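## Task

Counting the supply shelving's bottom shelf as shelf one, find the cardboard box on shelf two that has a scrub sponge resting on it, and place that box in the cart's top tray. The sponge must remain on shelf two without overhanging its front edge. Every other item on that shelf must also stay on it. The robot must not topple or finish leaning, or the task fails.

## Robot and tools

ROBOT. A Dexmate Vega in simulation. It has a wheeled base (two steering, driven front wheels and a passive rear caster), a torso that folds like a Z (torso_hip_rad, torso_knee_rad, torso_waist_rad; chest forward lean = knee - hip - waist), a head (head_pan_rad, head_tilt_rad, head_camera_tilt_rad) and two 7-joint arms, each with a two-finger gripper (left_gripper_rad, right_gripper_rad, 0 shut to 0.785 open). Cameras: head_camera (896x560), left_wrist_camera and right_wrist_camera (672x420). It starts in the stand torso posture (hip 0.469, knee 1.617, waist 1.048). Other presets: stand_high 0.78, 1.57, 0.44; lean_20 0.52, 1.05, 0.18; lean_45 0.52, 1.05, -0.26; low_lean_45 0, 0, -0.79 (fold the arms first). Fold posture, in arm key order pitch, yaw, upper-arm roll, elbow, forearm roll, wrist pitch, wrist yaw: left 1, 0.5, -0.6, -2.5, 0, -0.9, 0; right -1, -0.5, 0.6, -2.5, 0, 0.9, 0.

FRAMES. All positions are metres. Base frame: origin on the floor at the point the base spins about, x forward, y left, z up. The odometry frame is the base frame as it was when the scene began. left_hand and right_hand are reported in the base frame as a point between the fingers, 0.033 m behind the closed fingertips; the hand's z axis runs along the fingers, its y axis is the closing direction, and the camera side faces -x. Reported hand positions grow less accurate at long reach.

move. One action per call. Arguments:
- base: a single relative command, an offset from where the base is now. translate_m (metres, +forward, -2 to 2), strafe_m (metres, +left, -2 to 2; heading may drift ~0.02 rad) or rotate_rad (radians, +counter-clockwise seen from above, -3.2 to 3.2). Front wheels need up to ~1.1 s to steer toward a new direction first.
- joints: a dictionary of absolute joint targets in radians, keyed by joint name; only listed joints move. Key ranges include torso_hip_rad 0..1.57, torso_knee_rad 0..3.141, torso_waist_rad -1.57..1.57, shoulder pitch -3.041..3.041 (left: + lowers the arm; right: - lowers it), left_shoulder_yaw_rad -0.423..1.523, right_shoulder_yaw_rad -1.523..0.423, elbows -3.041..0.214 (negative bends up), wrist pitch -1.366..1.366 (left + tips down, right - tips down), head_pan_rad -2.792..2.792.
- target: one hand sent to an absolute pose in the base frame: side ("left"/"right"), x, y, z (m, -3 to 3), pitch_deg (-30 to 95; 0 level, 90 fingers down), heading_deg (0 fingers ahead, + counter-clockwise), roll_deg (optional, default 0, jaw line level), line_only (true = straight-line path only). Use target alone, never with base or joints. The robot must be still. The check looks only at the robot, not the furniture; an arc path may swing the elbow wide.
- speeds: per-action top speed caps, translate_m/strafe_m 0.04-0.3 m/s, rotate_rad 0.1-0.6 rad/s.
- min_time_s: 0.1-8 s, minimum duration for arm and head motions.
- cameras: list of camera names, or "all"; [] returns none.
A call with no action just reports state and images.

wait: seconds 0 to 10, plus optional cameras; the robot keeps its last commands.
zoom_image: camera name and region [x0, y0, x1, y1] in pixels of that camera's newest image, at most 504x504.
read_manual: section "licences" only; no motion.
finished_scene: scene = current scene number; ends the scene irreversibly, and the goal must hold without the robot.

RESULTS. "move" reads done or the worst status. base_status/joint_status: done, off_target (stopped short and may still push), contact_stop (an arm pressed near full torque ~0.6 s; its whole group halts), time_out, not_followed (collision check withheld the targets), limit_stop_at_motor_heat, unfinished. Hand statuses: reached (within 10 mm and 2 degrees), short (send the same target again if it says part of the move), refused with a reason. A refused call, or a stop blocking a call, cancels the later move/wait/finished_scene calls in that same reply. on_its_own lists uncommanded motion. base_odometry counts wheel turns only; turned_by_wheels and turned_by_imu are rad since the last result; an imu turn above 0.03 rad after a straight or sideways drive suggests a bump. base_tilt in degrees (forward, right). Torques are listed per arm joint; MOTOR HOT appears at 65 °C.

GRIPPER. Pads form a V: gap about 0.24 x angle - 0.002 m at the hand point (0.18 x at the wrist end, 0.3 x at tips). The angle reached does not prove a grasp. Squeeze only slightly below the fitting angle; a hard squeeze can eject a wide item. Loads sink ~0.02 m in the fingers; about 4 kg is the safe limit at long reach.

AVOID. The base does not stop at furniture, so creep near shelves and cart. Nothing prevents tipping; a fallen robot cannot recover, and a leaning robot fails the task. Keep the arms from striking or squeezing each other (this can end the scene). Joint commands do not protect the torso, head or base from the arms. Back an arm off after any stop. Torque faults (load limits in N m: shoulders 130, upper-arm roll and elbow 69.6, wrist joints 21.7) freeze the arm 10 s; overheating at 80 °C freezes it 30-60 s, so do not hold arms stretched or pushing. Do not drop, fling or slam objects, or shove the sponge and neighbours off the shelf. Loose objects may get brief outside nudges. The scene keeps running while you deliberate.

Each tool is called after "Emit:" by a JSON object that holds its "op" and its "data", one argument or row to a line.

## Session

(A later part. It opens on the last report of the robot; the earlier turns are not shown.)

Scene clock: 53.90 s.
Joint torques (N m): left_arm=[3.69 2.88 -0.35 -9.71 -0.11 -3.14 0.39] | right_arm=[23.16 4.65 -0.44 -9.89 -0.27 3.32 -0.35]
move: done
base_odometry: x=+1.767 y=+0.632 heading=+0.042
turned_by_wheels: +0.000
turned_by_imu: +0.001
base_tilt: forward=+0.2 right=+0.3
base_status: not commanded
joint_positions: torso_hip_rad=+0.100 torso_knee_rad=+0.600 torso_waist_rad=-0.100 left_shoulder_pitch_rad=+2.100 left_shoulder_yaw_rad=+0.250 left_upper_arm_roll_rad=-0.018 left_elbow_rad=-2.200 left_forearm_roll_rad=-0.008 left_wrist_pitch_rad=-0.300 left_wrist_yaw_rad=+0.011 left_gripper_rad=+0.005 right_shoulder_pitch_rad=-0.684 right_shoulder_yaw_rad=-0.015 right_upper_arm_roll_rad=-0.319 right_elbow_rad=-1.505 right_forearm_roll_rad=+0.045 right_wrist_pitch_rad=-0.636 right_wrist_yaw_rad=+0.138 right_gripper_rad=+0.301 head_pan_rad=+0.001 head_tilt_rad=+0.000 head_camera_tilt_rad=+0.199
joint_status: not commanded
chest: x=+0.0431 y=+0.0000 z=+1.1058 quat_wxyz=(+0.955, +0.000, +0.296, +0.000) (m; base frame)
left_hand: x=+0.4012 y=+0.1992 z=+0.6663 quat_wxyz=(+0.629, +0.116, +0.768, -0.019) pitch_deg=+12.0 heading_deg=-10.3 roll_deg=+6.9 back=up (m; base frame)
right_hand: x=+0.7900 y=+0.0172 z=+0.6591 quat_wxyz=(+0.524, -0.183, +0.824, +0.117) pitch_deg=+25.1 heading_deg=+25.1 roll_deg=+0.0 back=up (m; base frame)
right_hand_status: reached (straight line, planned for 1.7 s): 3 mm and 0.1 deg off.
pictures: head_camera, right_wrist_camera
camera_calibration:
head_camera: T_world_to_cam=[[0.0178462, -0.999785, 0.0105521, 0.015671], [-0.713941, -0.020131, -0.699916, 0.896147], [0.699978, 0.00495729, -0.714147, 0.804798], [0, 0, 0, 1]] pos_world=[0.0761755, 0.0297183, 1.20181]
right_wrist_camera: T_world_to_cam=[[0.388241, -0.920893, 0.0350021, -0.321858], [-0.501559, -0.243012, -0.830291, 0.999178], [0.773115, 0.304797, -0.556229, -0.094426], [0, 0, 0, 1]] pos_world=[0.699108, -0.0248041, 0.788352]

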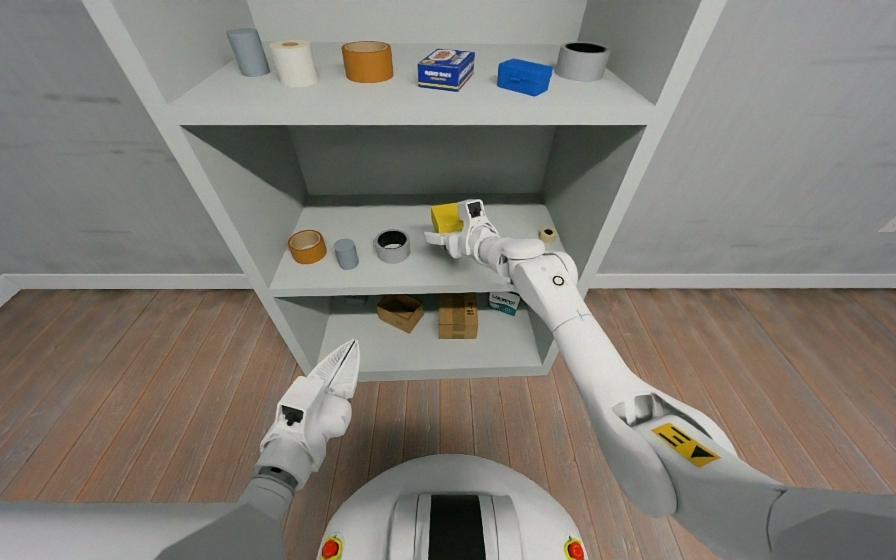

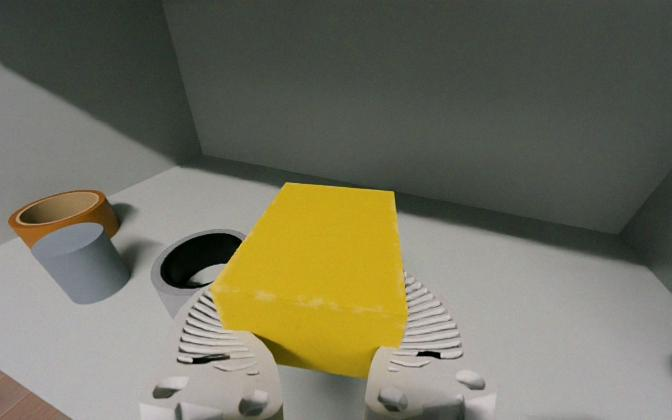

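Emit:
{"op": "move", "data": {
  "target": {"side":"right","x":0.80,"y":0.01,"z":0.553,"pitch_deg":25,"heading_deg":25},
  "cameras": ["right_wrist_camera"]
}}

Emit:
{"op": "move", "data": {
  "target": {"side":"right","x":0.80,"y":0.01,"z":0.543,"pitch_deg":25,"heading_deg":25},
  "cameras": []
}}

Emit:
{"op": "move", "data": {
  "target": {"side":"right","x":0.80,"y":0.01,"z":0.535,"pitch_deg":25,"heading_deg":25},
  "cameras": ["right_wrist_camera"]
}}

Scene clock: 58.00 s.
Joint torques (N m): left_arm=[4.47 3.6 -0.08 -9.13 -0.16 -3.22 0.4] | right_arm=[19.8 3.96 -1.62 -3.07 0.3 1.17 -0.16]
move: done
base_odometry: x=+1.767 y=+0.632 heading=+0.042
turned_by_wheels: +0.000
turned_by_imu: +0.001
base_tilt: forward=+0.1 right=+0.3
base_status: not commanded
joint_positions: torso_hip_rad=+0.100 torso_knee_rad=+0.600 torso_waist_rad=-0.100 left_shoulder_pitch_rad=+2.100 left_shoulder_yaw_rad=+0.250 left_upper_arm_roll_rad=-0.018 left_elbow_rad=-2.200 left_forearm_roll_rad=-0.008 left_wrist_pitch_rad=-0.300 left_wrist_yaw_rad=+0.011 left_gripper_rad=+0.005 right_shoulder_pitch_rad=-0.586 right_shoulder_yaw_rad=+0.018 right_upper_arm_roll_rad=-0.331 right_elbow_rad=-0.942 right_forearm_roll_rad=+0.046 right_wrist_pitch_rad=-0.175 right_wrist_yaw_rad=+0.147 right_gripper_rad=+0.301 head_pan_rad=+0.001 head_tilt_rad=+0.000 head_camera_tilt_rad=+0.199
joint_status: not commanded
chest: x=+0.0430 y=+0.0000 z=+1.1059 quat_wxyz=(+0.955, +0.000, +0.296, +0.000) (m; base frame)
left_hand: x=+0.4012 y=+0.1992 z=+0.6664 quat_wxyz=(+0.629, +0.116, +0.768, -0.019) pitch_deg=+12.0 heading_deg=-10.3 roll_deg=+6.9 back=up (m; base frame)
right_hand: x=+0.8001 y=+0.0100 z=+0.5541 quat_wxyz=(+0.525, -0.182, +0.823, +0.116) pitch_deg=+25.0 heading_deg=+25.0 roll_deg=+0.0 back=up (m; base frame)
right_hand_status: reached (straight line, planned for 2.1 s): 1 mm and 0.0 deg off.
pictures: right_wrist_camera
camera_calibration:
right_wrist_camera: T_world_to_cam=[[0.387195, -0.921322, 0.0353049, -0.327996], [-0.500284, -0.242106, -0.831324, 0.914849], [0.774465, 0.304222, -0.554665, -0.160397], [0, 0, 0, 1]] pos_world=[0.708905, -0.0319035, 0.68315]

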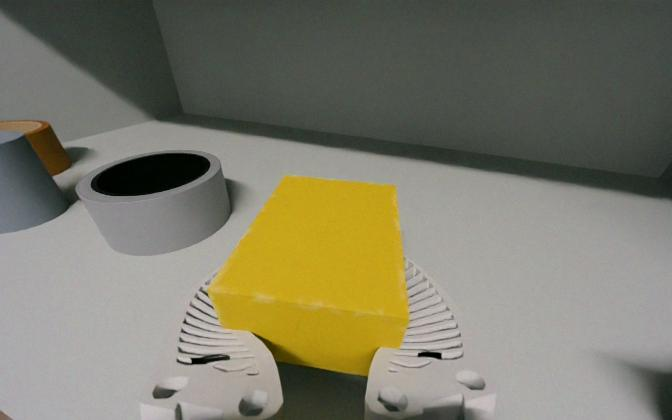

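Scene clock: 59.77 s.
Joint torques (N m): left_arm=[4.09 4.06 -0.23 -9.8 -0.1 -3.65 0.22] | right_arm=[19.9 2.47 -1.12 -0.34 -0.39 -1.3 -0.51]
move: done
base_odometry: x=+1.767 y=+0.632 heading=+0.042
turned_by_wheels: +0.000
turned_by_imu: +0.000
base_tilt: forward=+0.2 right=+0.3
base_status: not commanded
joint_positions: torso_hip_rad=+0.100 torso_knee_rad=+0.600 torso_waist_rad=-0.100 left_shoulder_pitch_rad=+2.100 left_shoulder_yaw_rad=+0.250 left_upper_arm_roll_rad=-0.018 left_elbow_rad=-2.200 left_forearm_roll_rad=-0.008 left_wrist_pitch_rad=-0.300 left_wrist_yaw_rad=+0.011 left_gripper_rad=+0.005 right_shoulder_pitch_rad=-0.562 right_shoulder_yaw_rad=+0.027 right_upper_arm_roll_rad=-0.332 right_elbow_rad=-0.858 right_forearm_roll_rad=+0.046 right_wrist_pitch_rad=-0.115 right_wrist_yaw_rad=+0.147 right_gripper_rad=+0.301 head_pan_rad=+0.001 head_tilt_rad=+0.000 head_camera_tilt_rad=+0.199
joint_status: not commanded
chest: x=+0.0429 y=+0.0000 z=+1.1059 quat_wxyz=(+0.955, +0.000, +0.295, +0.000) (m; base frame)
left_hand: x=+0.4011 y=+0.1992 z=+0.6665 quat_wxyz=(+0.629, +0.116, +0.768, -0.019) pitch_deg=+12.0 heading_deg=-10.3 roll_deg=+6.9 back=up (m; base frame)
right_hand: x=+0.8002 y=+0.0100 z=+0.5445 quat_wxyz=(+0.525, -0.182, +0.823, +0.116) pitch_deg=+24.9 heading_deg=+25.0 roll_deg=+0.0 back=up (m; base frame)
right_hand_status: reached (straight line, planned for 0.6 s): 1 mm and 0.1 deg off.
pictures: none
No camera images: "cameras" was empty.

Scene clock: 61.50 s.
Joint torques (N m): left_arm=[3.65 4.39 -0.17 -8.96 -0.16 -3.84 0.24] | right_arm=[16.27 2.71 -1.37 1.55 -0.3 -3.88 -0.72]
move: done
base_odometry: x=+1.767 y=+0.632 heading=+0.042
turned_by_wheels: +0.000
turned_by_imu: +0.000
base_tilt: forward=+0.1 right=+0.2
base_status: not commanded
joint_positions: torso_hip_rad=+0.100 torso_knee_rad=+0.600 torso_waist_rad=-0.100 left_shoulder_pitch_rad=+2.100 left_shoulder_yaw_rad=+0.250 left_upper_arm_roll_rad=-0.018 left_elbow_rad=-2.200 left_forearm_roll_rad=-0.008 left_wrist_pitch_rad=-0.300 left_wrist_yaw_rad=+0.011 left_gripper_rad=+0.005 right_shoulder_pitch_rad=-0.537 right_shoulder_yaw_rad=+0.037 right_upper_arm_roll_rad=-0.334 right_elbow_rad=-0.777 right_forearm_roll_rad=+0.047 right_wrist_pitch_rad=-0.061 right_wrist_yaw_rad=+0.148 right_gripper_rad=+0.301 head_pan_rad=+0.001 head_tilt_rad=+0.000 head_camera_tilt_rad=+0.199
joint_status: not commanded
chest: x=+0.0427 y=+0.0000 z=+1.1059 quat_wxyz=(+0.955, +0.000, +0.295, +0.000) (m; base frame)
left_hand: x=+0.4011 y=+0.1992 z=+0.6666 quat_wxyz=(+0.629, +0.116, +0.768, -0.019) pitch_deg=+11.9 heading_deg=-10.3 roll_deg=+6.9 back=up (m; base frame)
right_hand: x=+0.8004 y=+0.0101 z=+0.5366 quat_wxyz=(+0.525, -0.182, +0.823, +0.116) pitch_deg=+24.9 heading_deg=+25.0 roll_deg=+0.0 back=up (m; base frame)
right_hand_status: reached (straight line, planned for 0.6 s): 2 mm and 0.1 deg off.
pictures: right_wrist_camera
camera_calibration:
right_wrist_camera: T_world_to_cam=[[0.387269, -0.92129, 0.035334, -0.327484], [-0.499073, -0.241704, -0.832169, 0.899982], [0.775209, 0.304639, -0.553396, -0.171595], [0, 0, 0, 1]] pos_world=[0.709004, -0.0319042, 0.665548]

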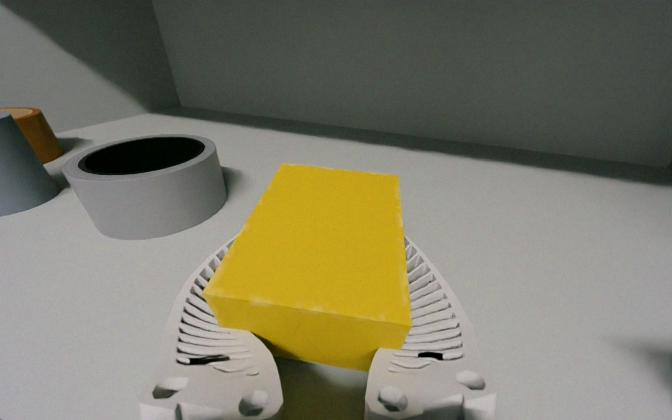

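Emit:
{"op": "move", "data": {
  "joints": {"right_gripper_rad":0.55},
  "cameras": ["right_wrist_camera"]
}}

Emit:
{"op": "move", "data": {
  "target": {"side":"right","x":0.66,"y":-0.055,"z":0.64,"pitch_deg":25,"heading_deg":25},
  "cameras": ["right_wrist_camera"]
}}

Emit:
{"op": "move", "data": {
  "target": {"side":"right","x":0.66,"y":-0.22,"z":0.60,"pitch_deg":20,"heading_deg":10},
  "cameras": ["right_wrist_camera","head_camera"]
}}

Scene clock: 62.77 s.
Joint torques (N m): left_arm=[4.21 4.51 -0.27 -9.46 -0.11 -4.06 0.33] | right_arm=[11.07 -1.07 -2.9 1.98 -0.3 -2.73 -0.46]
move: done
base_odometry: x=+1.767 y=+0.632 heading=+0.042
turned_by_wheels: +0.000
turned_by_imu: +0.000
base_tilt: forward=+0.2 right=+0.2
base_status: not commanded
joint_positions: torso_hip_rad=+0.100 torso_knee_rad=+0.600 torso_waist_rad=-0.100 left_shoulder_pitch_rad=+2.100 left_shoulder_yaw_rad=+0.250 left_upper_arm_roll_rad=-0.018 left_elbow_rad=-2.200 left_forearm_roll_rad=-0.008 left_wrist_pitch_rad=-0.300 left_wrist_yaw_rad=+0.011 left_gripper_rad=+0.005 right_shoulder_pitch_rad=-0.535 right_shoulder_yaw_rad=+0.038 right_upper_arm_roll_rad=-0.334 right_elbow_rad=-0.772 right_forearm_roll_rad=+0.047 right_wrist_pitch_rad=-0.057 right_wrist_yaw_rad=+0.147 right_gripper_rad=+0.550 head_pan_rad=+0.001 head_tilt_rad=+0.000 head_camera_tilt_rad=+0.199
joint_status: all done
chest: x=+0.0427 y=+0.0000 z=+1.1059 quat_wxyz=(+0.955, +0.000, +0.295, +0.000) (m; base frame)
left_hand: x=+0.4011 y=+0.1992 z=+0.6666 quat_wxyz=(+0.629, +0.116, +0.768, -0.019) pitch_deg=+11.9 heading_deg=-10.3 roll_deg=+6.9 back=up (m; base frame)
right_hand: x=+0.8005 y=+0.0101 z=+0.5364 quat_wxyz=(+0.526, -0.182, +0.823, +0.116) pitch_deg=+24.9 heading_deg=+25.0 roll_deg=+0.0 back=up (m; base frame)
pictures: right_wrist_camera
camera_calibration:
right_wrist_camera: T_world_to_cam=[[0.387208, -0.921313, 0.0353959, -0.327511], [-0.498796, -0.241612, -0.832362, 0.899716], [0.775417, 0.304642, -0.553102, -0.172182], [0, 0, 0, 1]] pos_world=[0.709103, -0.0319042, 0.665248]

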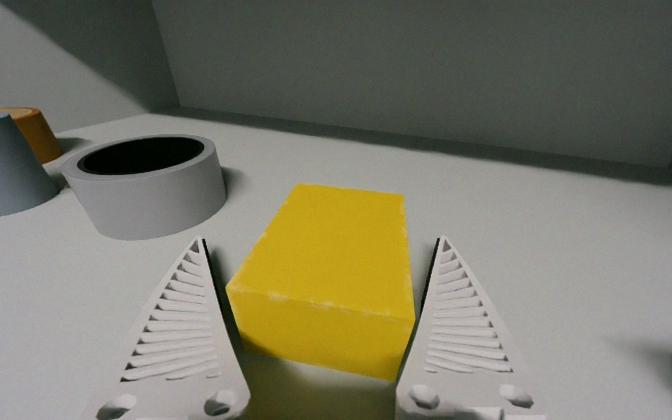

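Scene clock: 68.53 s.
Joint torques (N m): left_arm=[4.74 3.92 -0.24 -9.63 -0.25 -4.28 0.26] | right_arm=[3.5 -0.77 5.08 -13.89 0.23 2.38 0.4]
move: done
base_odometry: x=+1.767 y=+0.632 heading=+0.042
turned_by_wheels: +0.000
turned_by_imu: +0.002
base_tilt: forward=+0.1 right=+0.3
base_status: not commanded
joint_positions: torso_hip_rad=+0.100 torso_knee_rad=+0.600 torso_waist_rad=-0.100 left_shoulder_pitch_rad=+2.100 left_shoulder_yaw_rad=+0.250 left_upper_arm_roll_rad=-0.018 left_elbow_rad=-2.200 left_forearm_roll_rad=-0.008 left_wrist_pitch_rad=-0.300 left_wrist_yaw_rad=+0.011 left_gripper_rad=+0.005 right_shoulder_pitch_rad=-1.118 right_shoulder_yaw_rad=-0.198 right_upper_arm_roll_rad=-0.218 right_elbow_rad=-2.005 right_forearm_roll_rad=+0.083 right_wrist_pitch_rad=-0.674 right_wrist_yaw_rad=+0.186 right_gripper_rad=+0.550 head_pan_rad=+0.001 head_tilt_rad=+0.000 head_camera_tilt_rad=+0.199
joint_status: not commanded
chest: x=+0.0430 y=+0.0000 z=+1.1059 quat_wxyz=(+0.955, +0.000, +0.296, +0.000) (m; base frame)
left_hand: x=+0.4011 y=+0.1992 z=+0.6664 quat_wxyz=(+0.629, +0.116, +0.768, -0.019) pitch_deg=+12.0 heading_deg=-10.3 roll_deg=+6.9 back=up (m; base frame)
right_hand: x=+0.6609 y=-0.0546 z=+0.6385 quat_wxyz=(+0.524, -0.182, +0.824, +0.116) pitch_deg=+25.1 heading_deg=+25.0 roll_deg=+0.0 back=up (m; base frame)
right_hand_status: reached (straight line, planned for 4.2 s): 2 mm and 0.1 deg off.
pictures: right_wrist_camera
camera_calibration:
right_wrist_camera: T_world_to_cam=[[0.387372, -0.921254, 0.035127, -0.336639], [-0.50169, -0.242613, -0.830329, 0.89999], [0.773466, 0.304024, -0.556166, 0.0155333], [0, 0, 0, 1]] pos_world=[0.569907, -0.0965031, 0.767752]

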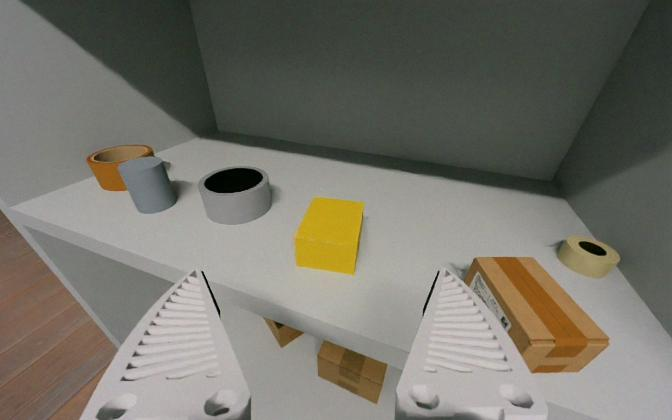

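Scene clock: 71.50 s.
Joint torques (N m): left_arm=[3.69 4.61 -0.34 -9.89 -0.2 -3.18 0.34] | right_arm=[4.62 -0.64 5.73 -9.41 0.34 3.58 -0.63]
move: done
base_odometry: x=+1.767 y=+0.632 heading=+0.042
turned_by_wheels: +0.000
turned_by_imu: +0.001
base_tilt: forward=+0.2 right=+0.3
base_status: not commanded
joint_positions: torso_hip_rad=+0.100 torso_knee_rad=+0.600 torso_waist_rad=-0.100 left_shoulder_pitch_rad=+2.100 left_shoulder_yaw_rad=+0.250 left_upper_arm_roll_rad=-0.018 left_elbow_rad=-2.200 left_forearm_roll_rad=-0.008 left_wrist_pitch_rad=-0.300 left_wrist_yaw_rad=+0.011 left_gripper_rad=+0.005 right_shoulder_pitch_rad=-1.269 right_shoulder_yaw_rad=-0.188 right_upper_arm_roll_rad=+0.006 right_elbow_rad=-1.843 right_forearm_roll_rad=+0.133 right_wrist_pitch_rad=-0.318 right_wrist_yaw_rad=+0.141 right_gripper_rad=+0.550 head_pan_rad=+0.001 head_tilt_rad=+0.000 head_camera_tilt_rad=+0.199
joint_status: not commanded
chest: x=+0.0430 y=+0.0000 z=+1.1059 quat_wxyz=(+0.955, +0.000, +0.296, +0.000) (m; base frame)
left_hand: x=+0.4011 y=+0.1992 z=+0.6664 quat_wxyz=(+0.629, +0.116, +0.768, -0.019) pitch_deg=+12.0 heading_deg=-10.3 roll_deg=+6.9 back=up (m; base frame)
right_hand: x=+0.6603 y=-0.2170 z=+0.6004 quat_wxyz=(+0.571, -0.073, +0.816, +0.051) pitch_deg=+20.1 heading_deg=+10.3 roll_deg=+0.0 back=up (m; base frame)
right_hand_status: reached (straight line, planned for 1.5 s): 3 mm and 0.3 deg off.
pictures: head_camera, right_wrist_camera
camera_calibration:
head_camera: T_world_to_cam=[[0.0178437, -0.999785, 0.0105537, 0.0156728], [-0.713842, -0.0201297, -0.700017, 0.896118], [0.700079, 0.00495725, -0.714048, 0.804811], [0, 0, 0, 1]] pos_world=[0.0759761, 0.0297184, 1.20181]
right_wrist_camera: T_world_to_cam=[[0.137503, -0.989988, 0.0319008, -0.332738], [-0.474121, -0.0940614, -0.875421, 0.8697], [0.869657, 0.105248, -0.482307, -0.106834], [0, 0, 0, 1]] pos_world=[0.551004, -0.236357, 0.720442]

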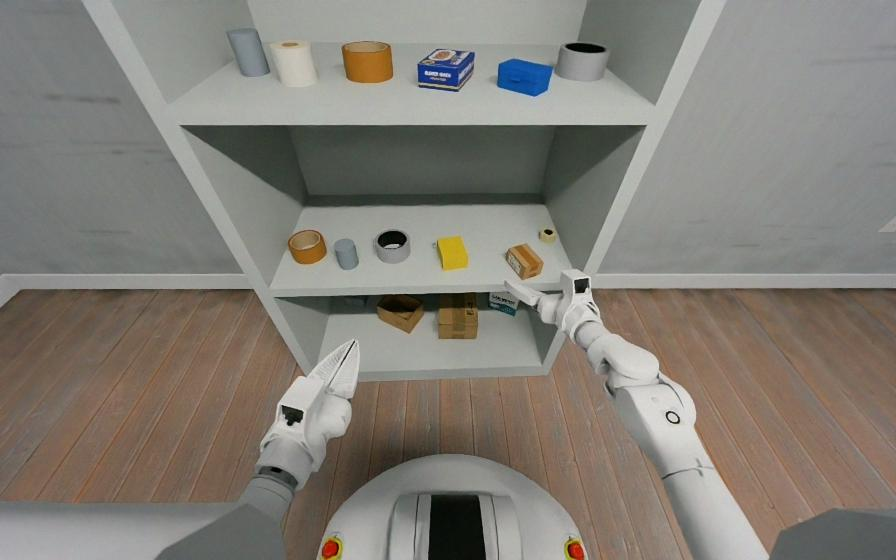

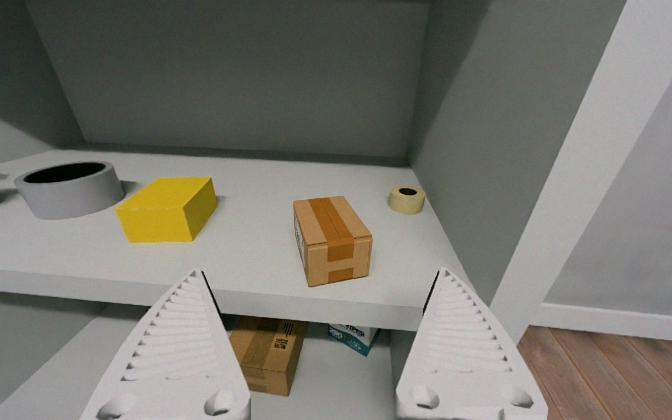

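Emit:
{"op": "move", "data": {
  "target": {"side":"right","x":0.71,"y":-0.245,"z":0.575,"pitch_deg":25,"heading_deg":24},
  "cameras": ["right_wrist_camera"]
}}

Scene clock: 74.93 s.
Joint torques (N m): left_arm=[4.36 3.71 -0.44 -9.43 -0.13 -3.98 0.17] | right_arm=[18.19 -6.99 1.09 -7.24 0.84 3.54 0.2]
move: done
base_odometry: x=+1.767 y=+0.632 heading=+0.042
turned_by_wheels: +0.000
turned_by_imu: +0.001
base_tilt: forward=+0.1 right=+0.4
base_status: not commanded
joint_positions: torso_hip_rad=+0.100 torso_knee_rad=+0.600 torso_waist_rad=-0.100 left_shoulder_pitch_rad=+2.100 left_shoulder_yaw_rad=+0.250 left_upper_arm_roll_rad=-0.018 left_elbow_rad=-2.200 left_forearm_roll_rad=-0.008 left_wrist_pitch_rad=-0.300 left_wrist_yaw_rad=+0.011 left_gripper_rad=+0.005 right_shoulder_pitch_rad=-0.994 right_shoulder_yaw_rad=-0.391 right_upper_arm_roll_rad=+0.016 right_elbow_rad=-1.483 right_forearm_roll_rad=+0.195 right_wrist_pitch_rad=-0.290 right_wrist_yaw_rad=+0.484 right_gripper_rad=+0.550 head_pan_rad=+0.001 head_tilt_rad=+0.000 head_camera_tilt_rad=+0.199
joint_status: not commanded
chest: x=+0.0430 y=+0.0000 z=+1.1059 quat_wxyz=(+0.955, +0.000, +0.296, +0.000) (m; base frame)
left_hand: x=+0.4011 y=+0.1992 z=+0.6664 quat_wxyz=(+0.629, +0.116, +0.768, -0.019) pitch_deg=+12.0 heading_deg=-10.3 roll_deg=+6.9 back=up (m; base frame)
right_hand: x=+0.7092 y=-0.2444 z=+0.5746 quat_wxyz=(+0.526, -0.174, +0.825, +0.111) pitch_deg=+25.0 heading_deg=+23.8 roll_deg=+0.0 back=up (m; base frame)
right_hand_status: reached (straight line, planned for 1.5 s): 1 mm and 0.2 deg off.
pictures: right_wrist_camera
camera_calibration:
right_wrist_camera: T_world_to_cam=[[0.368566, -0.928922, 0.0355448, -0.516752], [-0.50519, -0.232247, -0.83117, 0.830661], [0.780348, 0.288384, -0.55488, -0.00908046], [0, 0, 0, 1]] pos_world=[0.617185, -0.284485, 0.70375]

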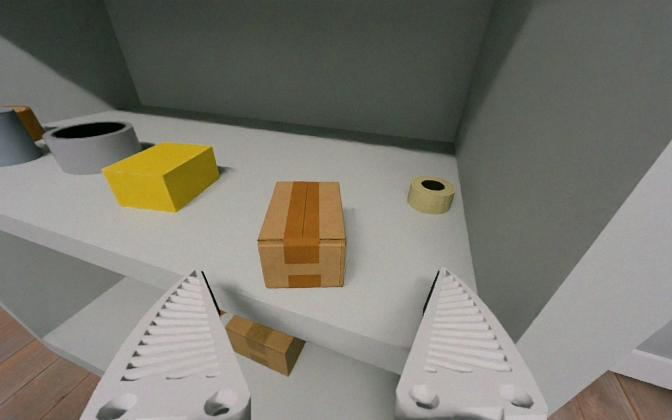

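Emit:
{"op": "move", "data": {
  "target": {"side":"right","x":0.80,"y":-0.187,"z":0.55,"pitch_deg":23,"heading_deg":24},
  "cameras": ["right_wrist_camera"]
}}

Emit:
{"op": "move", "data": {
  "joints": {"right_gripper_rad":0.2},
  "cameras": ["right_wrist_camera"]
}}

Scene clock: 79.03 s.
Joint torques (N m): left_arm=[4.15 3.59 -0.25 -9.42 -0.24 -3.45 0.34] | right_arm=[19.41 -0.27 -1.38 -4.48 -0.46 1.27 0.15]
move: done
base_odometry: x=+1.767 y=+0.632 heading=+0.042
turned_by_wheels: +0.000
turned_by_imu: +0.001
base_tilt: forward=+0.2 right=+0.3
base_status: not commanded
joint_positions: torso_hip_rad=+0.100 torso_knee_rad=+0.600 torso_waist_rad=-0.100 left_shoulder_pitch_rad=+2.100 left_shoulder_yaw_rad=+0.250 left_upper_arm_roll_rad=-0.018 left_elbow_rad=-2.200 left_forearm_roll_rad=-0.008 left_wrist_pitch_rad=-0.300 left_wrist_yaw_rad=+0.011 left_gripper_rad=+0.005 right_shoulder_pitch_rad=-0.624 right_shoulder_yaw_rad=-0.244 right_upper_arm_roll_rad=-0.132 right_elbow_rad=-0.894 right_forearm_roll_rad=+0.112 right_wrist_pitch_rad=-0.022 right_wrist_yaw_rad=+0.444 right_gripper_rad=+0.550 head_pan_rad=+0.001 head_tilt_rad=+0.000 head_camera_tilt_rad=+0.199
joint_status: not commanded
chest: x=+0.0430 y=+0.0000 z=+1.1059 quat_wxyz=(+0.955, +0.000, +0.296, +0.000) (m; base frame)
left_hand: x=+0.4011 y=+0.1992 z=+0.6664 quat_wxyz=(+0.629, +0.116, +0.768, -0.019) pitch_deg=+12.0 heading_deg=-10.3 roll_deg=+6.9 back=up (m; base frame)
right_hand: x=+0.7994 y=-0.1879 z=+0.5502 quat_wxyz=(+0.540, -0.173, +0.816, +0.115) pitch_deg=+23.0 heading_deg=+24.0 roll_deg=+0.0 back=up (m; base frame)
right_hand_status: reached (straight line, planned for 2.2 s): 1 mm and 0.0 deg off.
pictures: right_wrist_camera
camera_calibration:
right_wrist_camera: T_world_to_cam=[[0.369421, -0.92864, 0.0339973, -0.496432], [-0.478104, -0.221311, -0.849964, 0.85975], [0.796834, 0.297741, -0.525743, -0.13681], [0, 0, 0, 1]] pos_world=[0.703458, -0.23, 0.675707]

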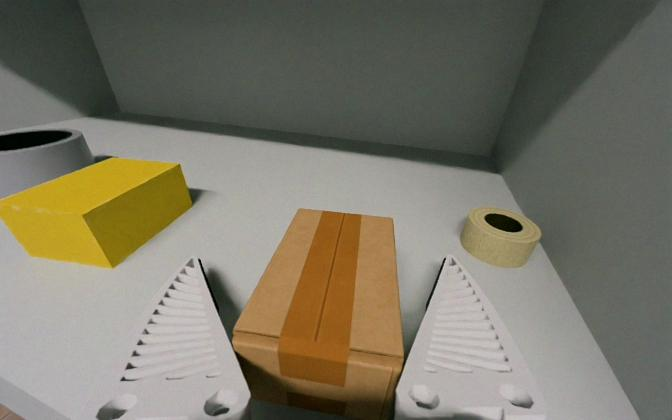

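Scene clock: 79.93 s.
Joint torques (N m): left_arm=[3.85 4.14 -0.23 -9.41 -0.13 -3.89 0.43] | right_arm=[16.55 -0.93 -0.86 -3.35 -0.34 0.65 -0.53]
move: done
base_odometry: x=+1.767 y=+0.632 heading=+0.042
turned_by_wheels: +0.000
turned_by_imu: +0.000
base_tilt: forward=+0.1 right=+0.3
base_status: not commanded
joint_positions: torso_hip_rad=+0.100 torso_knee_rad=+0.600 torso_waist_rad=-0.100 left_shoulder_pitch_rad=+2.100 left_shoulder_yaw_rad=+0.250 left_upper_arm_roll_rad=-0.018 left_elbow_rad=-2.200 left_forearm_roll_rad=-0.008 left_wrist_pitch_rad=-0.300 left_wrist_yaw_rad=+0.011 left_gripper_rad=+0.005 right_shoulder_pitch_rad=-0.622 right_shoulder_yaw_rad=-0.243 right_upper_arm_roll_rad=-0.133 right_elbow_rad=-0.889 right_forearm_roll_rad=+0.111 right_wrist_pitch_rad=-0.019 right_wrist_yaw_rad=+0.444 right_gripper_rad=+0.201 head_pan_rad=+0.001 head_tilt_rad=+0.000 head_camera_tilt_rad=+0.199
joint_status: all done
chest: x=+0.0430 y=+0.0000 z=+1.1059 quat_wxyz=(+0.955, +0.000, +0.296, +0.000) (m; base frame)
left_hand: x=+0.4011 y=+0.1992 z=+0.6664 quat_wxyz=(+0.629, +0.116, +0.768, -0.019) pitch_deg=+12.0 heading_deg=-10.3 roll_deg=+6.9 back=up (m; base frame)
right_hand: x=+0.8000 y=-0.1872 z=+0.5503 quat_wxyz=(+0.540, -0.173, +0.816, +0.115) pitch_deg=+23.0 heading_deg=+24.0 roll_deg=+0.0 back=up (m; base frame)
pictures: right_wrist_camera
camera_calibration:
right_wrist_camera: T_world_to_cam=[[0.369876, -0.928458, 0.0340161, -0.496354], [-0.477538, -0.221391, -0.850261, 0.859991], [0.796963, 0.298247, -0.525261, -0.137635], [0, 0, 0, 1]] pos_world=[0.703958, -0.229401, 0.675806]

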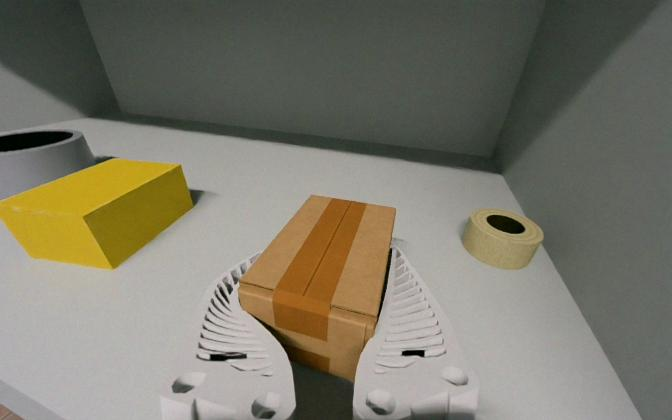

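Emit:
{"op": "move", "data": {
  "joints": {"right_gripper_rad":0.45},
  "cameras": []
}}

Emit:
{"op": "move", "data": {
  "target": {"side":"right","x":0.803,"y":-0.190,"z":0.55,"pitch_deg":23,"heading_deg":9},
  "cameras": ["right_wrist_camera"]
}}

Scene clock: 81.23 s.
Joint torques (N m): left_arm=[3.62 3.74 -0.26 -10.15 -0.05 -3.27 0.22] | right_arm=[16.2 -3.09 -0.63 -3.59 -0.32 0.53 -0.4]
move: done
base_odometry: x=+1.767 y=+0.632 heading=+0.042
turned_by_wheels: +0.000
turned_by_imu: +0.000
base_tilt: forward=+0.2 right=+0.3
base_status: not commanded
joint_positions: torso_hip_rad=+0.100 torso_knee_rad=+0.600 torso_waist_rad=-0.100 left_shoulder_pitch_rad=+2.100 left_shoulder_yaw_rad=+0.250 left_upper_arm_roll_rad=-0.018 left_elbow_rad=-2.200 left_forearm_roll_rad=-0.008 left_wrist_pitch_rad=-0.300 left_wrist_yaw_rad=+0.011 left_gripper_rad=+0.005 right_shoulder_pitch_rad=-0.621 right_shoulder_yaw_rad=-0.243 right_upper_arm_roll_rad=-0.133 right_elbow_rad=-0.889 right_forearm_roll_rad=+0.111 right_wrist_pitch_rad=-0.019 right_wrist_yaw_rad=+0.444 right_gripper_rad=+0.450 head_pan_rad=+0.001 head_tilt_rad=+0.000 head_camera_tilt_rad=+0.199
joint_status: all done
chest: x=+0.0430 y=+0.0000 z=+1.1059 quat_wxyz=(+0.955, +0.000, +0.296, +0.000) (m; base frame)
left_hand: x=+0.4011 y=+0.1992 z=+0.6664 quat_wxyz=(+0.629, +0.116, +0.768, -0.019) pitch_deg=+12.0 heading_deg=-10.3 roll_deg=+6.9 back=up (m; base frame)
right_hand: x=+0.8001 y=-0.1871 z=+0.5503 quat_wxyz=(+0.540, -0.173, +0.815, +0.115) pitch_deg=+23.0 heading_deg=+24.0 roll_deg=+0.0 back=up (m; base frame)
pictures: none
No camera images: "cameras" was empty.

Scene clock: 84.13 s.
Joint torques (N m): left_arm=[2.9 3.44 0.01 -9.19 -0.06 -3.03 0.35] | right_arm=[4.6 -1.99 5.7 -7.69 -0.51 -0.55 -1.7]
move: done
base_odometry: x=+1.767 y=+0.632 heading=+0.042
turned_by_wheels: +0.000
turned_by_imu: +0.001
base_tilt: forward=+0.1 right=+0.3
base_status: not commanded
joint_positions: torso_hip_rad=+0.100 torso_knee_rad=+0.600 torso_waist_rad=-0.100 left_shoulder_pitch_rad=+2.100 left_shoulder_yaw_rad=+0.250 left_upper_arm_roll_rad=-0.018 left_elbow_rad=-2.200 left_forearm_roll_rad=-0.008 left_wrist_pitch_rad=-0.300 left_wrist_yaw_rad=+0.011 left_gripper_rad=+0.005 right_shoulder_pitch_rad=-0.740 right_shoulder_yaw_rad=-0.105 right_upper_arm_roll_rad=-0.110 right_elbow_rad=-1.114 right_forearm_roll_rad=+0.087 right_wrist_pitch_rad=-0.163 right_wrist_yaw_rad=+0.108 right_gripper_rad=+0.450 head_pan_rad=+0.001 head_tilt_rad=+0.000 head_camera_tilt_rad=+0.199
joint_status: not commanded
chest: x=+0.0430 y=+0.0000 z=+1.1059 quat_wxyz=(+0.955, +0.000, +0.296, +0.000) (m; base frame)
left_hand: x=+0.4011 y=+0.1992 z=+0.6664 quat_wxyz=(+0.629, +0.116, +0.768, -0.019) pitch_deg=+12.0 heading_deg=-10.3 roll_deg=+6.9 back=up (m; base frame)
right_hand: x=+0.8033 y=-0.1892 z=+0.5503 quat_wxyz=(+0.550, -0.068, +0.831, +0.045) pitch_deg=+22.9 heading_deg=+9.3 roll_deg=+0.0 back=up (m; base frame)
right_hand_status: reached (straight line, planned for 1.4 s): 1 mm and 0.3 deg off.
pictures: right_wrist_camera
camera_calibration:
right_wrist_camera: T_world_to_cam=[[0.122743, -0.991862, 0.0338321, -0.312807], [-0.517833, -0.0930888, -0.850402, 0.917901], [0.846631, 0.0868615, -0.525045, -0.219719], [0, 0, 0, 1]] pos_world=[0.699735, -0.20573, 0.675806]

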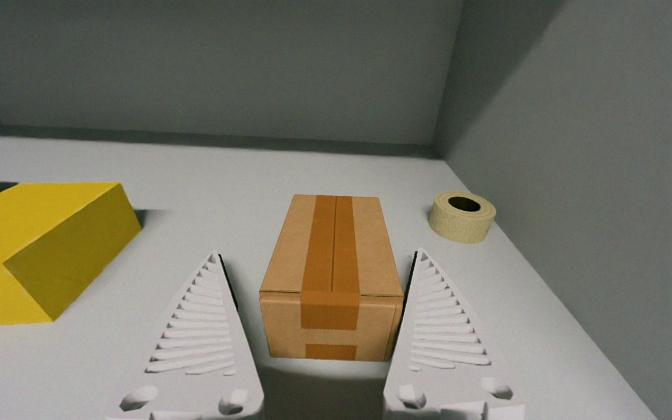

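Emit:
{"op": "move", "data": {
  "target": {"side":"right","x":0.802,"y":-0.199,"z":0.55,"pitch_deg":23,"heading_deg":9},
  "cameras": []
}}

Emit:
{"op": "move", "data": {
  "joints": {"right_gripper_rad":0.2},
  "cameras": ["right_wrist_camera"]
}}

Emit:
{"op": "move", "data": {
  "target": {"side":"right","x":0.80,"y":-0.199,"z":0.62,"pitch_deg":23,"heading_deg":9},
  "cameras": ["right_wrist_camera","head_camera"]
}}

Scene clock: 85.20 s.
Joint torques (N m): left_arm=[4.03 4.36 -0.39 -9.95 -0.11 -3.73 0.17] | right_arm=[4.67 -5.79 4.8 -7.34 -0.03 0.07 -1.16]
move: done
base_odometry: x=+1.767 y=+0.632 heading=+0.042
turned_by_wheels: +0.000
turned_by_imu: +0.000
base_tilt: forward=+0.2 right=+0.3
base_status: not commanded
joint_positions: torso_hip_rad=+0.100 torso_knee_rad=+0.600 torso_waist_rad=-0.100 left_shoulder_pitch_rad=+2.100 left_shoulder_yaw_rad=+0.250 left_upper_arm_roll_rad=-0.018 left_elbow_rad=-2.200 left_forearm_roll_rad=-0.008 left_wrist_pitch_rad=-0.300 left_wrist_yaw_rad=+0.011 left_gripper_rad=+0.005 right_shoulder_pitch_rad=-0.744 right_shoulder_yaw_rad=-0.112 right_upper_arm_roll_rad=-0.104 right_elbow_rad=-1.120 right_forearm_roll_rad=+0.091 right_wrist_pitch_rad=-0.165 right_wrist_yaw_rad=+0.112 right_gripper_rad=+0.450 head_pan_rad=+0.001 head_tilt_rad=+0.000 head_camera_tilt_rad=+0.199
joint_status: not commanded
chest: x=+0.0430 y=+0.0000 z=+1.1059 quat_wxyz=(+0.955, +0.000, +0.296, +0.000) (m; base frame)
left_hand: x=+0.4011 y=+0.1992 z=+0.6664 quat_wxyz=(+0.629, +0.116, +0.768, -0.019) pitch_deg=+12.0 heading_deg=-10.3 roll_deg=+6.9 back=up (m; base frame)
right_hand: x=+0.8025 y=-0.1954 z=+0.5504 quat_wxyz=(+0.551, -0.066, +0.831, +0.044) pitch_deg=+23.0 heading_deg=+9.1 roll_deg=+0.0 back=up (m; base frame)
right_hand_status: reached (straight line, planned for 0.2 s): 4 mm and 0.1 deg off.
pictures: none
No camera images: "cameras" was empty.

Scene clock: 85.97 s.
Joint torques (N m): left_arm=[3.35 4.63 -0.36 -9.9 -0.17 -3.71 0.33] | right_arm=[2.57 -3 4.21 -6.4 -0.16 -0.76 -0.01]
move: done
base_odometry: x=+1.767 y=+0.632 heading=+0.042
turned_by_wheels: +0.000
turned_by_imu: +0.000
base_tilt: forward=+0.2 right=+0.3
base_status: not commanded
joint_positions: torso_hip_rad=+0.100 torso_knee_rad=+0.600 torso_waist_rad=-0.100 left_shoulder_pitch_rad=+2.100 left_shoulder_yaw_rad=+0.250 left_upper_arm_roll_rad=-0.018 left_elbow_rad=-2.200 left_forearm_roll_rad=-0.008 left_wrist_pitch_rad=-0.300 left_wrist_yaw_rad=+0.011 left_gripper_rad=+0.005 right_shoulder_pitch_rad=-0.745 right_shoulder_yaw_rad=-0.115 right_upper_arm_roll_rad=-0.101 right_elbow_rad=-1.121 right_forearm_roll_rad=+0.092 right_wrist_pitch_rad=-0.165 right_wrist_yaw_rad=+0.114 right_gripper_rad=+0.200 head_pan_rad=+0.001 head_tilt_rad=+0.000 head_camera_tilt_rad=+0.199
joint_status: all done
chest: x=+0.0430 y=+0.0000 z=+1.1059 quat_wxyz=(+0.955, +0.000, +0.296, +0.000) (m; base frame)
left_hand: x=+0.4011 y=+0.1992 z=+0.6664 quat_wxyz=(+0.629, +0.116, +0.768, -0.019) pitch_deg=+12.0 heading_deg=-10.3 roll_deg=+6.9 back=up (m; base frame)
right_hand: x=+0.8024 y=-0.1981 z=+0.5506 quat_wxyz=(+0.551, -0.066, +0.831, +0.043) pitch_deg=+22.9 heading_deg=+9.0 roll_deg=+0.0 back=up (m; base frame)
pictures: right_wrist_camera
camera_calibration:
right_wrist_camera: T_world_to_cam=[[0.11775, -0.992453, 0.0342384, -0.317817], [-0.518238, -0.0908241, -0.8504, 0.917494], [0.847092, 0.0823907, -0.525021, -0.219254], [0, 0, 0, 1]] pos_world=[0.698631, -0.214024, 0.676006]

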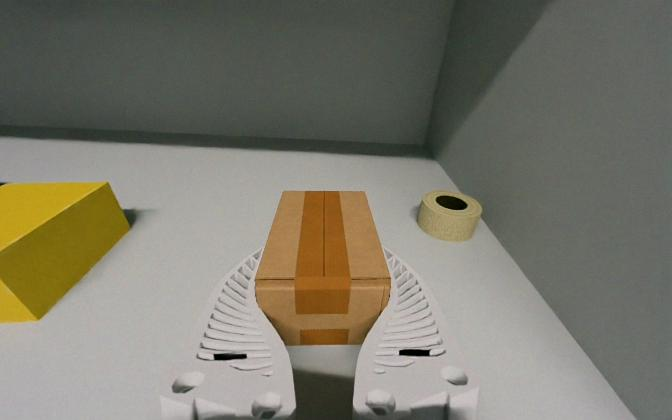

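Scene clock: 88.93 s.
Joint torques (N m): left_arm=[4.41 4.59 -0.23 -9.51 -0.14 -3.28 0.24] | right_arm=[9.47 -3.03 4.51 -14.09 0.06 3.04 -0.19]
move: done
base_odometry: x=+1.767 y=+0.632 heading=+0.042
turned_by_wheels: +0.000
turned_by_imu: +0.001
base_tilt: forward=+0.2 right=+0.3
base_status: not commanded
joint_positions: torso_hip_rad=+0.100 torso_knee_rad=+0.600 torso_waist_rad=-0.100 left_shoulder_pitch_rad=+2.100 left_shoulder_yaw_rad=+0.250 left_upper_arm_roll_rad=-0.018 left_elbow_rad=-2.200 left_forearm_roll_rad=-0.008 left_wrist_pitch_rad=-0.300 left_wrist_yaw_rad=+0.011 left_gripper_rad=+0.005 right_shoulder_pitch_rad=-0.812 right_shoulder_yaw_rad=-0.139 right_upper_arm_roll_rad=-0.080 right_elbow_rad=-1.476 right_forearm_roll_rad=+0.110 right_wrist_pitch_rad=-0.454 right_wrist_yaw_rad=+0.102 right_gripper_rad=+0.200 head_pan_rad=+0.001 head_tilt_rad=+0.000 head_camera_tilt_rad=+0.199
joint_status: not commanded
chest: x=+0.0430 y=+0.0000 z=+1.1059 quat_wxyz=(+0.955, +0.000, +0.296, +0.000) (m; base frame)
left_hand: x=+0.4011 y=+0.1992 z=+0.6664 quat_wxyz=(+0.629, +0.116, +0.768, -0.019) pitch_deg=+12.0 heading_deg=-10.3 roll_deg=+6.9 back=up (m; base frame)
right_hand: x=+0.8000 y=-0.1988 z=+0.6183 quat_wxyz=(+0.550, -0.066, +0.832, +0.043) pitch_deg=+23.1 heading_deg=+9.0 roll_deg=+0.0 back=up (m; base frame)
right_hand_status: reached (straight line, planned for 1.5 s): 2 mm and 0.1 deg off.
pictures: head_camera, right_wrist_camera
camera_calibration:
head_camera: T_world_to_cam=[[0.0178434, -0.999785, 0.0105534, 0.0156731], [-0.713842, -0.0201293, -0.700017, 0.896118], [0.700079, 0.00495724, -0.714048, 0.804811], [0, 0, 0, 1]] pos_world=[0.0759761, 0.0297184, 1.20181]
right_wrist_camera: T_world_to_cam=[[0.1176, -0.992479, 0.0340066, -0.320318], [-0.519991, -0.0907163, -0.849341, 0.974543], [0.846038, 0.0821991, -0.526748, -0.179791], [0, 0, 0, 1]] pos_world=[0.696533, -0.214723, 0.743908]

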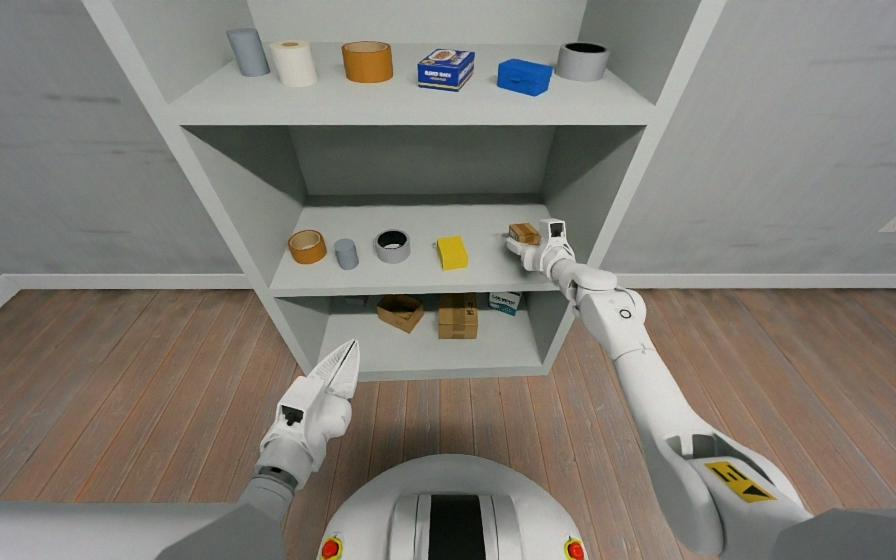

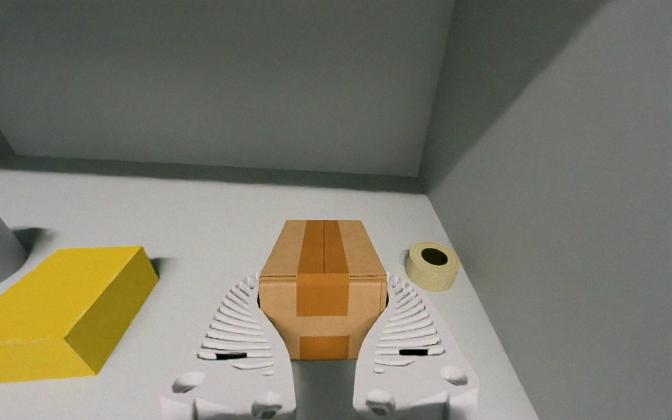

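Emit:
{"op": "move", "data": {
  "base": {"translate_m":-0.55},
  "joints": {"head_camera_tilt_rad":-0.25},
  "cameras": []
}}

Emit:
{"op": "move", "data": {
  "base": {"rotate_rad":-2.1},
  "cameras": ["head_camera","right_wrist_camera"]
}}

Scene clock: 93.37 s.
Joint torques (N m): left_arm=[4.37 3.94 -0.18 -9.15 -0.1 -3.82 0.2] | right_arm=[11 -2.71 4.58 -14.03 0.01 4.01 -0.42]
move: done
base_odometry: x=+1.217 y=+0.610 heading=+0.041
turned_by_wheels: -0.001
turned_by_imu: +0.002
base_tilt: forward=+0.1 right=+0.4
base_status: done
joint_positions: torso_hip_rad=+0.100 torso_knee_rad=+0.600 torso_waist_rad=-0.100 left_shoulder_pitch_rad=+2.100 left_shoulder_yaw_rad=+0.250 left_upper_arm_roll_rad=-0.018 left_elbow_rad=-2.200 left_forearm_roll_rad=-0.008 left_wrist_pitch_rad=-0.300 left_wrist_yaw_rad=+0.011 left_gripper_rad=+0.005 right_shoulder_pitch_rad=-0.813 right_shoulder_yaw_rad=-0.140 right_upper_arm_roll_rad=-0.079 right_elbow_rad=-1.481 right_forearm_roll_rad=+0.110 right_wrist_pitch_rad=-0.459 right_wrist_yaw_rad=+0.102 right_gripper_rad=+0.200 head_pan_rad=+0.001 head_tilt_rad=+0.000 head_camera_tilt_rad=-0.249
joint_status: all done
chest: x=+0.0431 y=+0.0000 z=+1.1058 quat_wxyz=(+0.955, +0.000, +0.296, +0.000) (m; base frame)
left_hand: x=+0.4012 y=+0.1992 z=+0.6663 quat_wxyz=(+0.629, +0.116, +0.768, -0.019) pitch_deg=+12.0 heading_deg=-10.3 roll_deg=+6.9 back=up (m; base frame)
right_hand: x=+0.7998 y=-0.1988 z=+0.6192 quat_wxyz=(+0.550, -0.066, +0.832, +0.043) pitch_deg=+23.1 heading_deg=+9.0 roll_deg=+0.0 back=up (m; base frame)
pictures: none
No camera images: "cameras" was empty.

Scene clock: 98.43 s.
Joint torques (N m): left_arm=[4.12 3.1 -0.32 -9.09 -0.24 -3.7 0.3] | right_arm=[11.6 -4.13 3.93 -14.19 0.1 3.7 -0.38]
move: done
base_odometry: x=+1.216 y=+0.610 heading=-2.057
turned_by_wheels: -2.098
turned_by_imu: -2.041
base_tilt: forward=+0.1 right=+0.3
base_status: done
joint_positions: torso_hip_rad=+0.100 torso_knee_rad=+0.600 torso_waist_rad=-0.100 left_shoulder_pitch_rad=+2.100 left_shoulder_yaw_rad=+0.250 left_upper_arm_roll_rad=-0.018 left_elbow_rad=-2.200 left_forearm_roll_rad=-0.008 left_wrist_pitch_rad=-0.300 left_wrist_yaw_rad=+0.011 left_gripper_rad=+0.005 right_shoulder_pitch_rad=-0.813 right_shoulder_yaw_rad=-0.140 right_upper_arm_roll_rad=-0.079 right_elbow_rad=-1.481 right_forearm_roll_rad=+0.111 right_wrist_pitch_rad=-0.459 right_wrist_yaw_rad=+0.102 right_gripper_rad=+0.200 head_pan_rad=+0.001 head_tilt_rad=+0.000 head_camera_tilt_rad=-0.249
joint_status: not commanded
chest: x=+0.0431 y=+0.0000 z=+1.1058 quat_wxyz=(+0.955, +0.000, +0.296, +0.000) (m; base frame)
left_hand: x=+0.4012 y=+0.1992 z=+0.6663 quat_wxyz=(+0.629, +0.116, +0.768, -0.019) pitch_deg=+12.0 heading_deg=-10.3 roll_deg=+6.9 back=up (m; base frame)
right_hand: x=+0.7998 y=-0.1988 z=+0.6193 quat_wxyz=(+0.550, -0.066, +0.832, +0.043) pitch_deg=+23.1 heading_deg=+9.0 roll_deg=+0.0 back=up (m; base frame)
pictures: head_camera, right_wrist_camera
camera_calibration:
head_camera: T_world_to_cam=[[0.0113997, -0.999791, 0.0169648, 0.00801691], [-0.339804, -0.0198296, -0.940287, 1.17768], [0.940427, 0.00495429, -0.339959, 0.353029], [0, 0, 0, 1]] pos_world=[0.0680909, 0.0296191, 1.22724]
right_wrist_camera: T_world_to_cam=[[0.117521, -0.992487, 0.0340309, -0.320305], [-0.520189, -0.0907142, -0.84922, 0.975389], [0.845927, 0.0820984, -0.526942, -0.17898], [0, 0, 0, 1]] pos_world=[0.696433, -0.214723, 0.744909]

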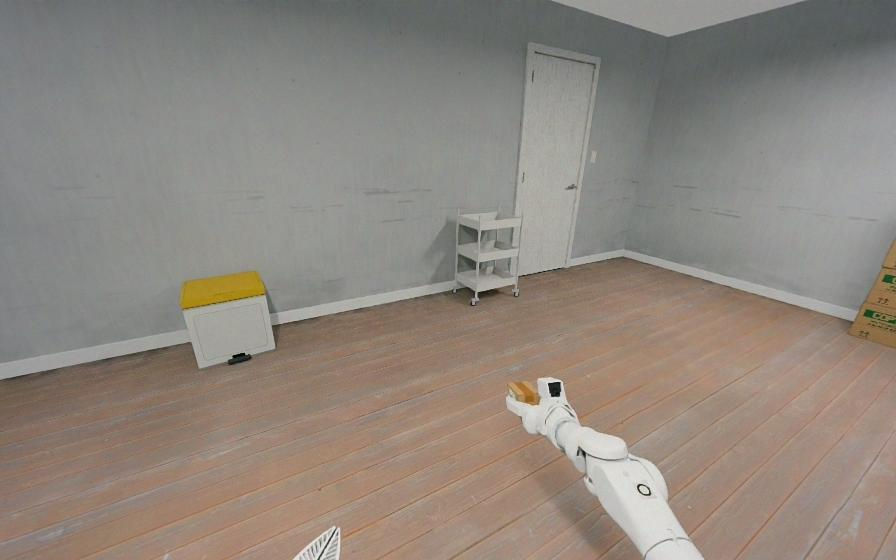

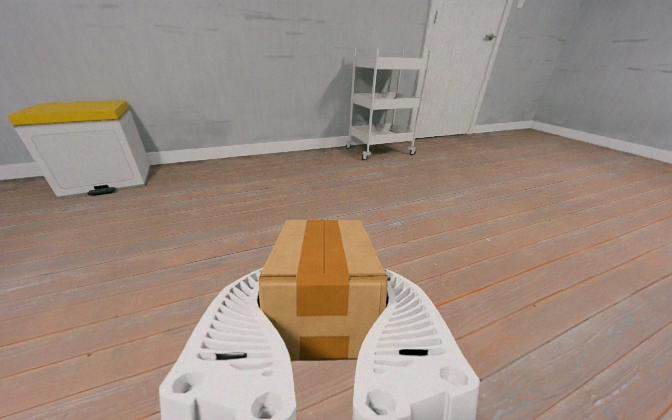

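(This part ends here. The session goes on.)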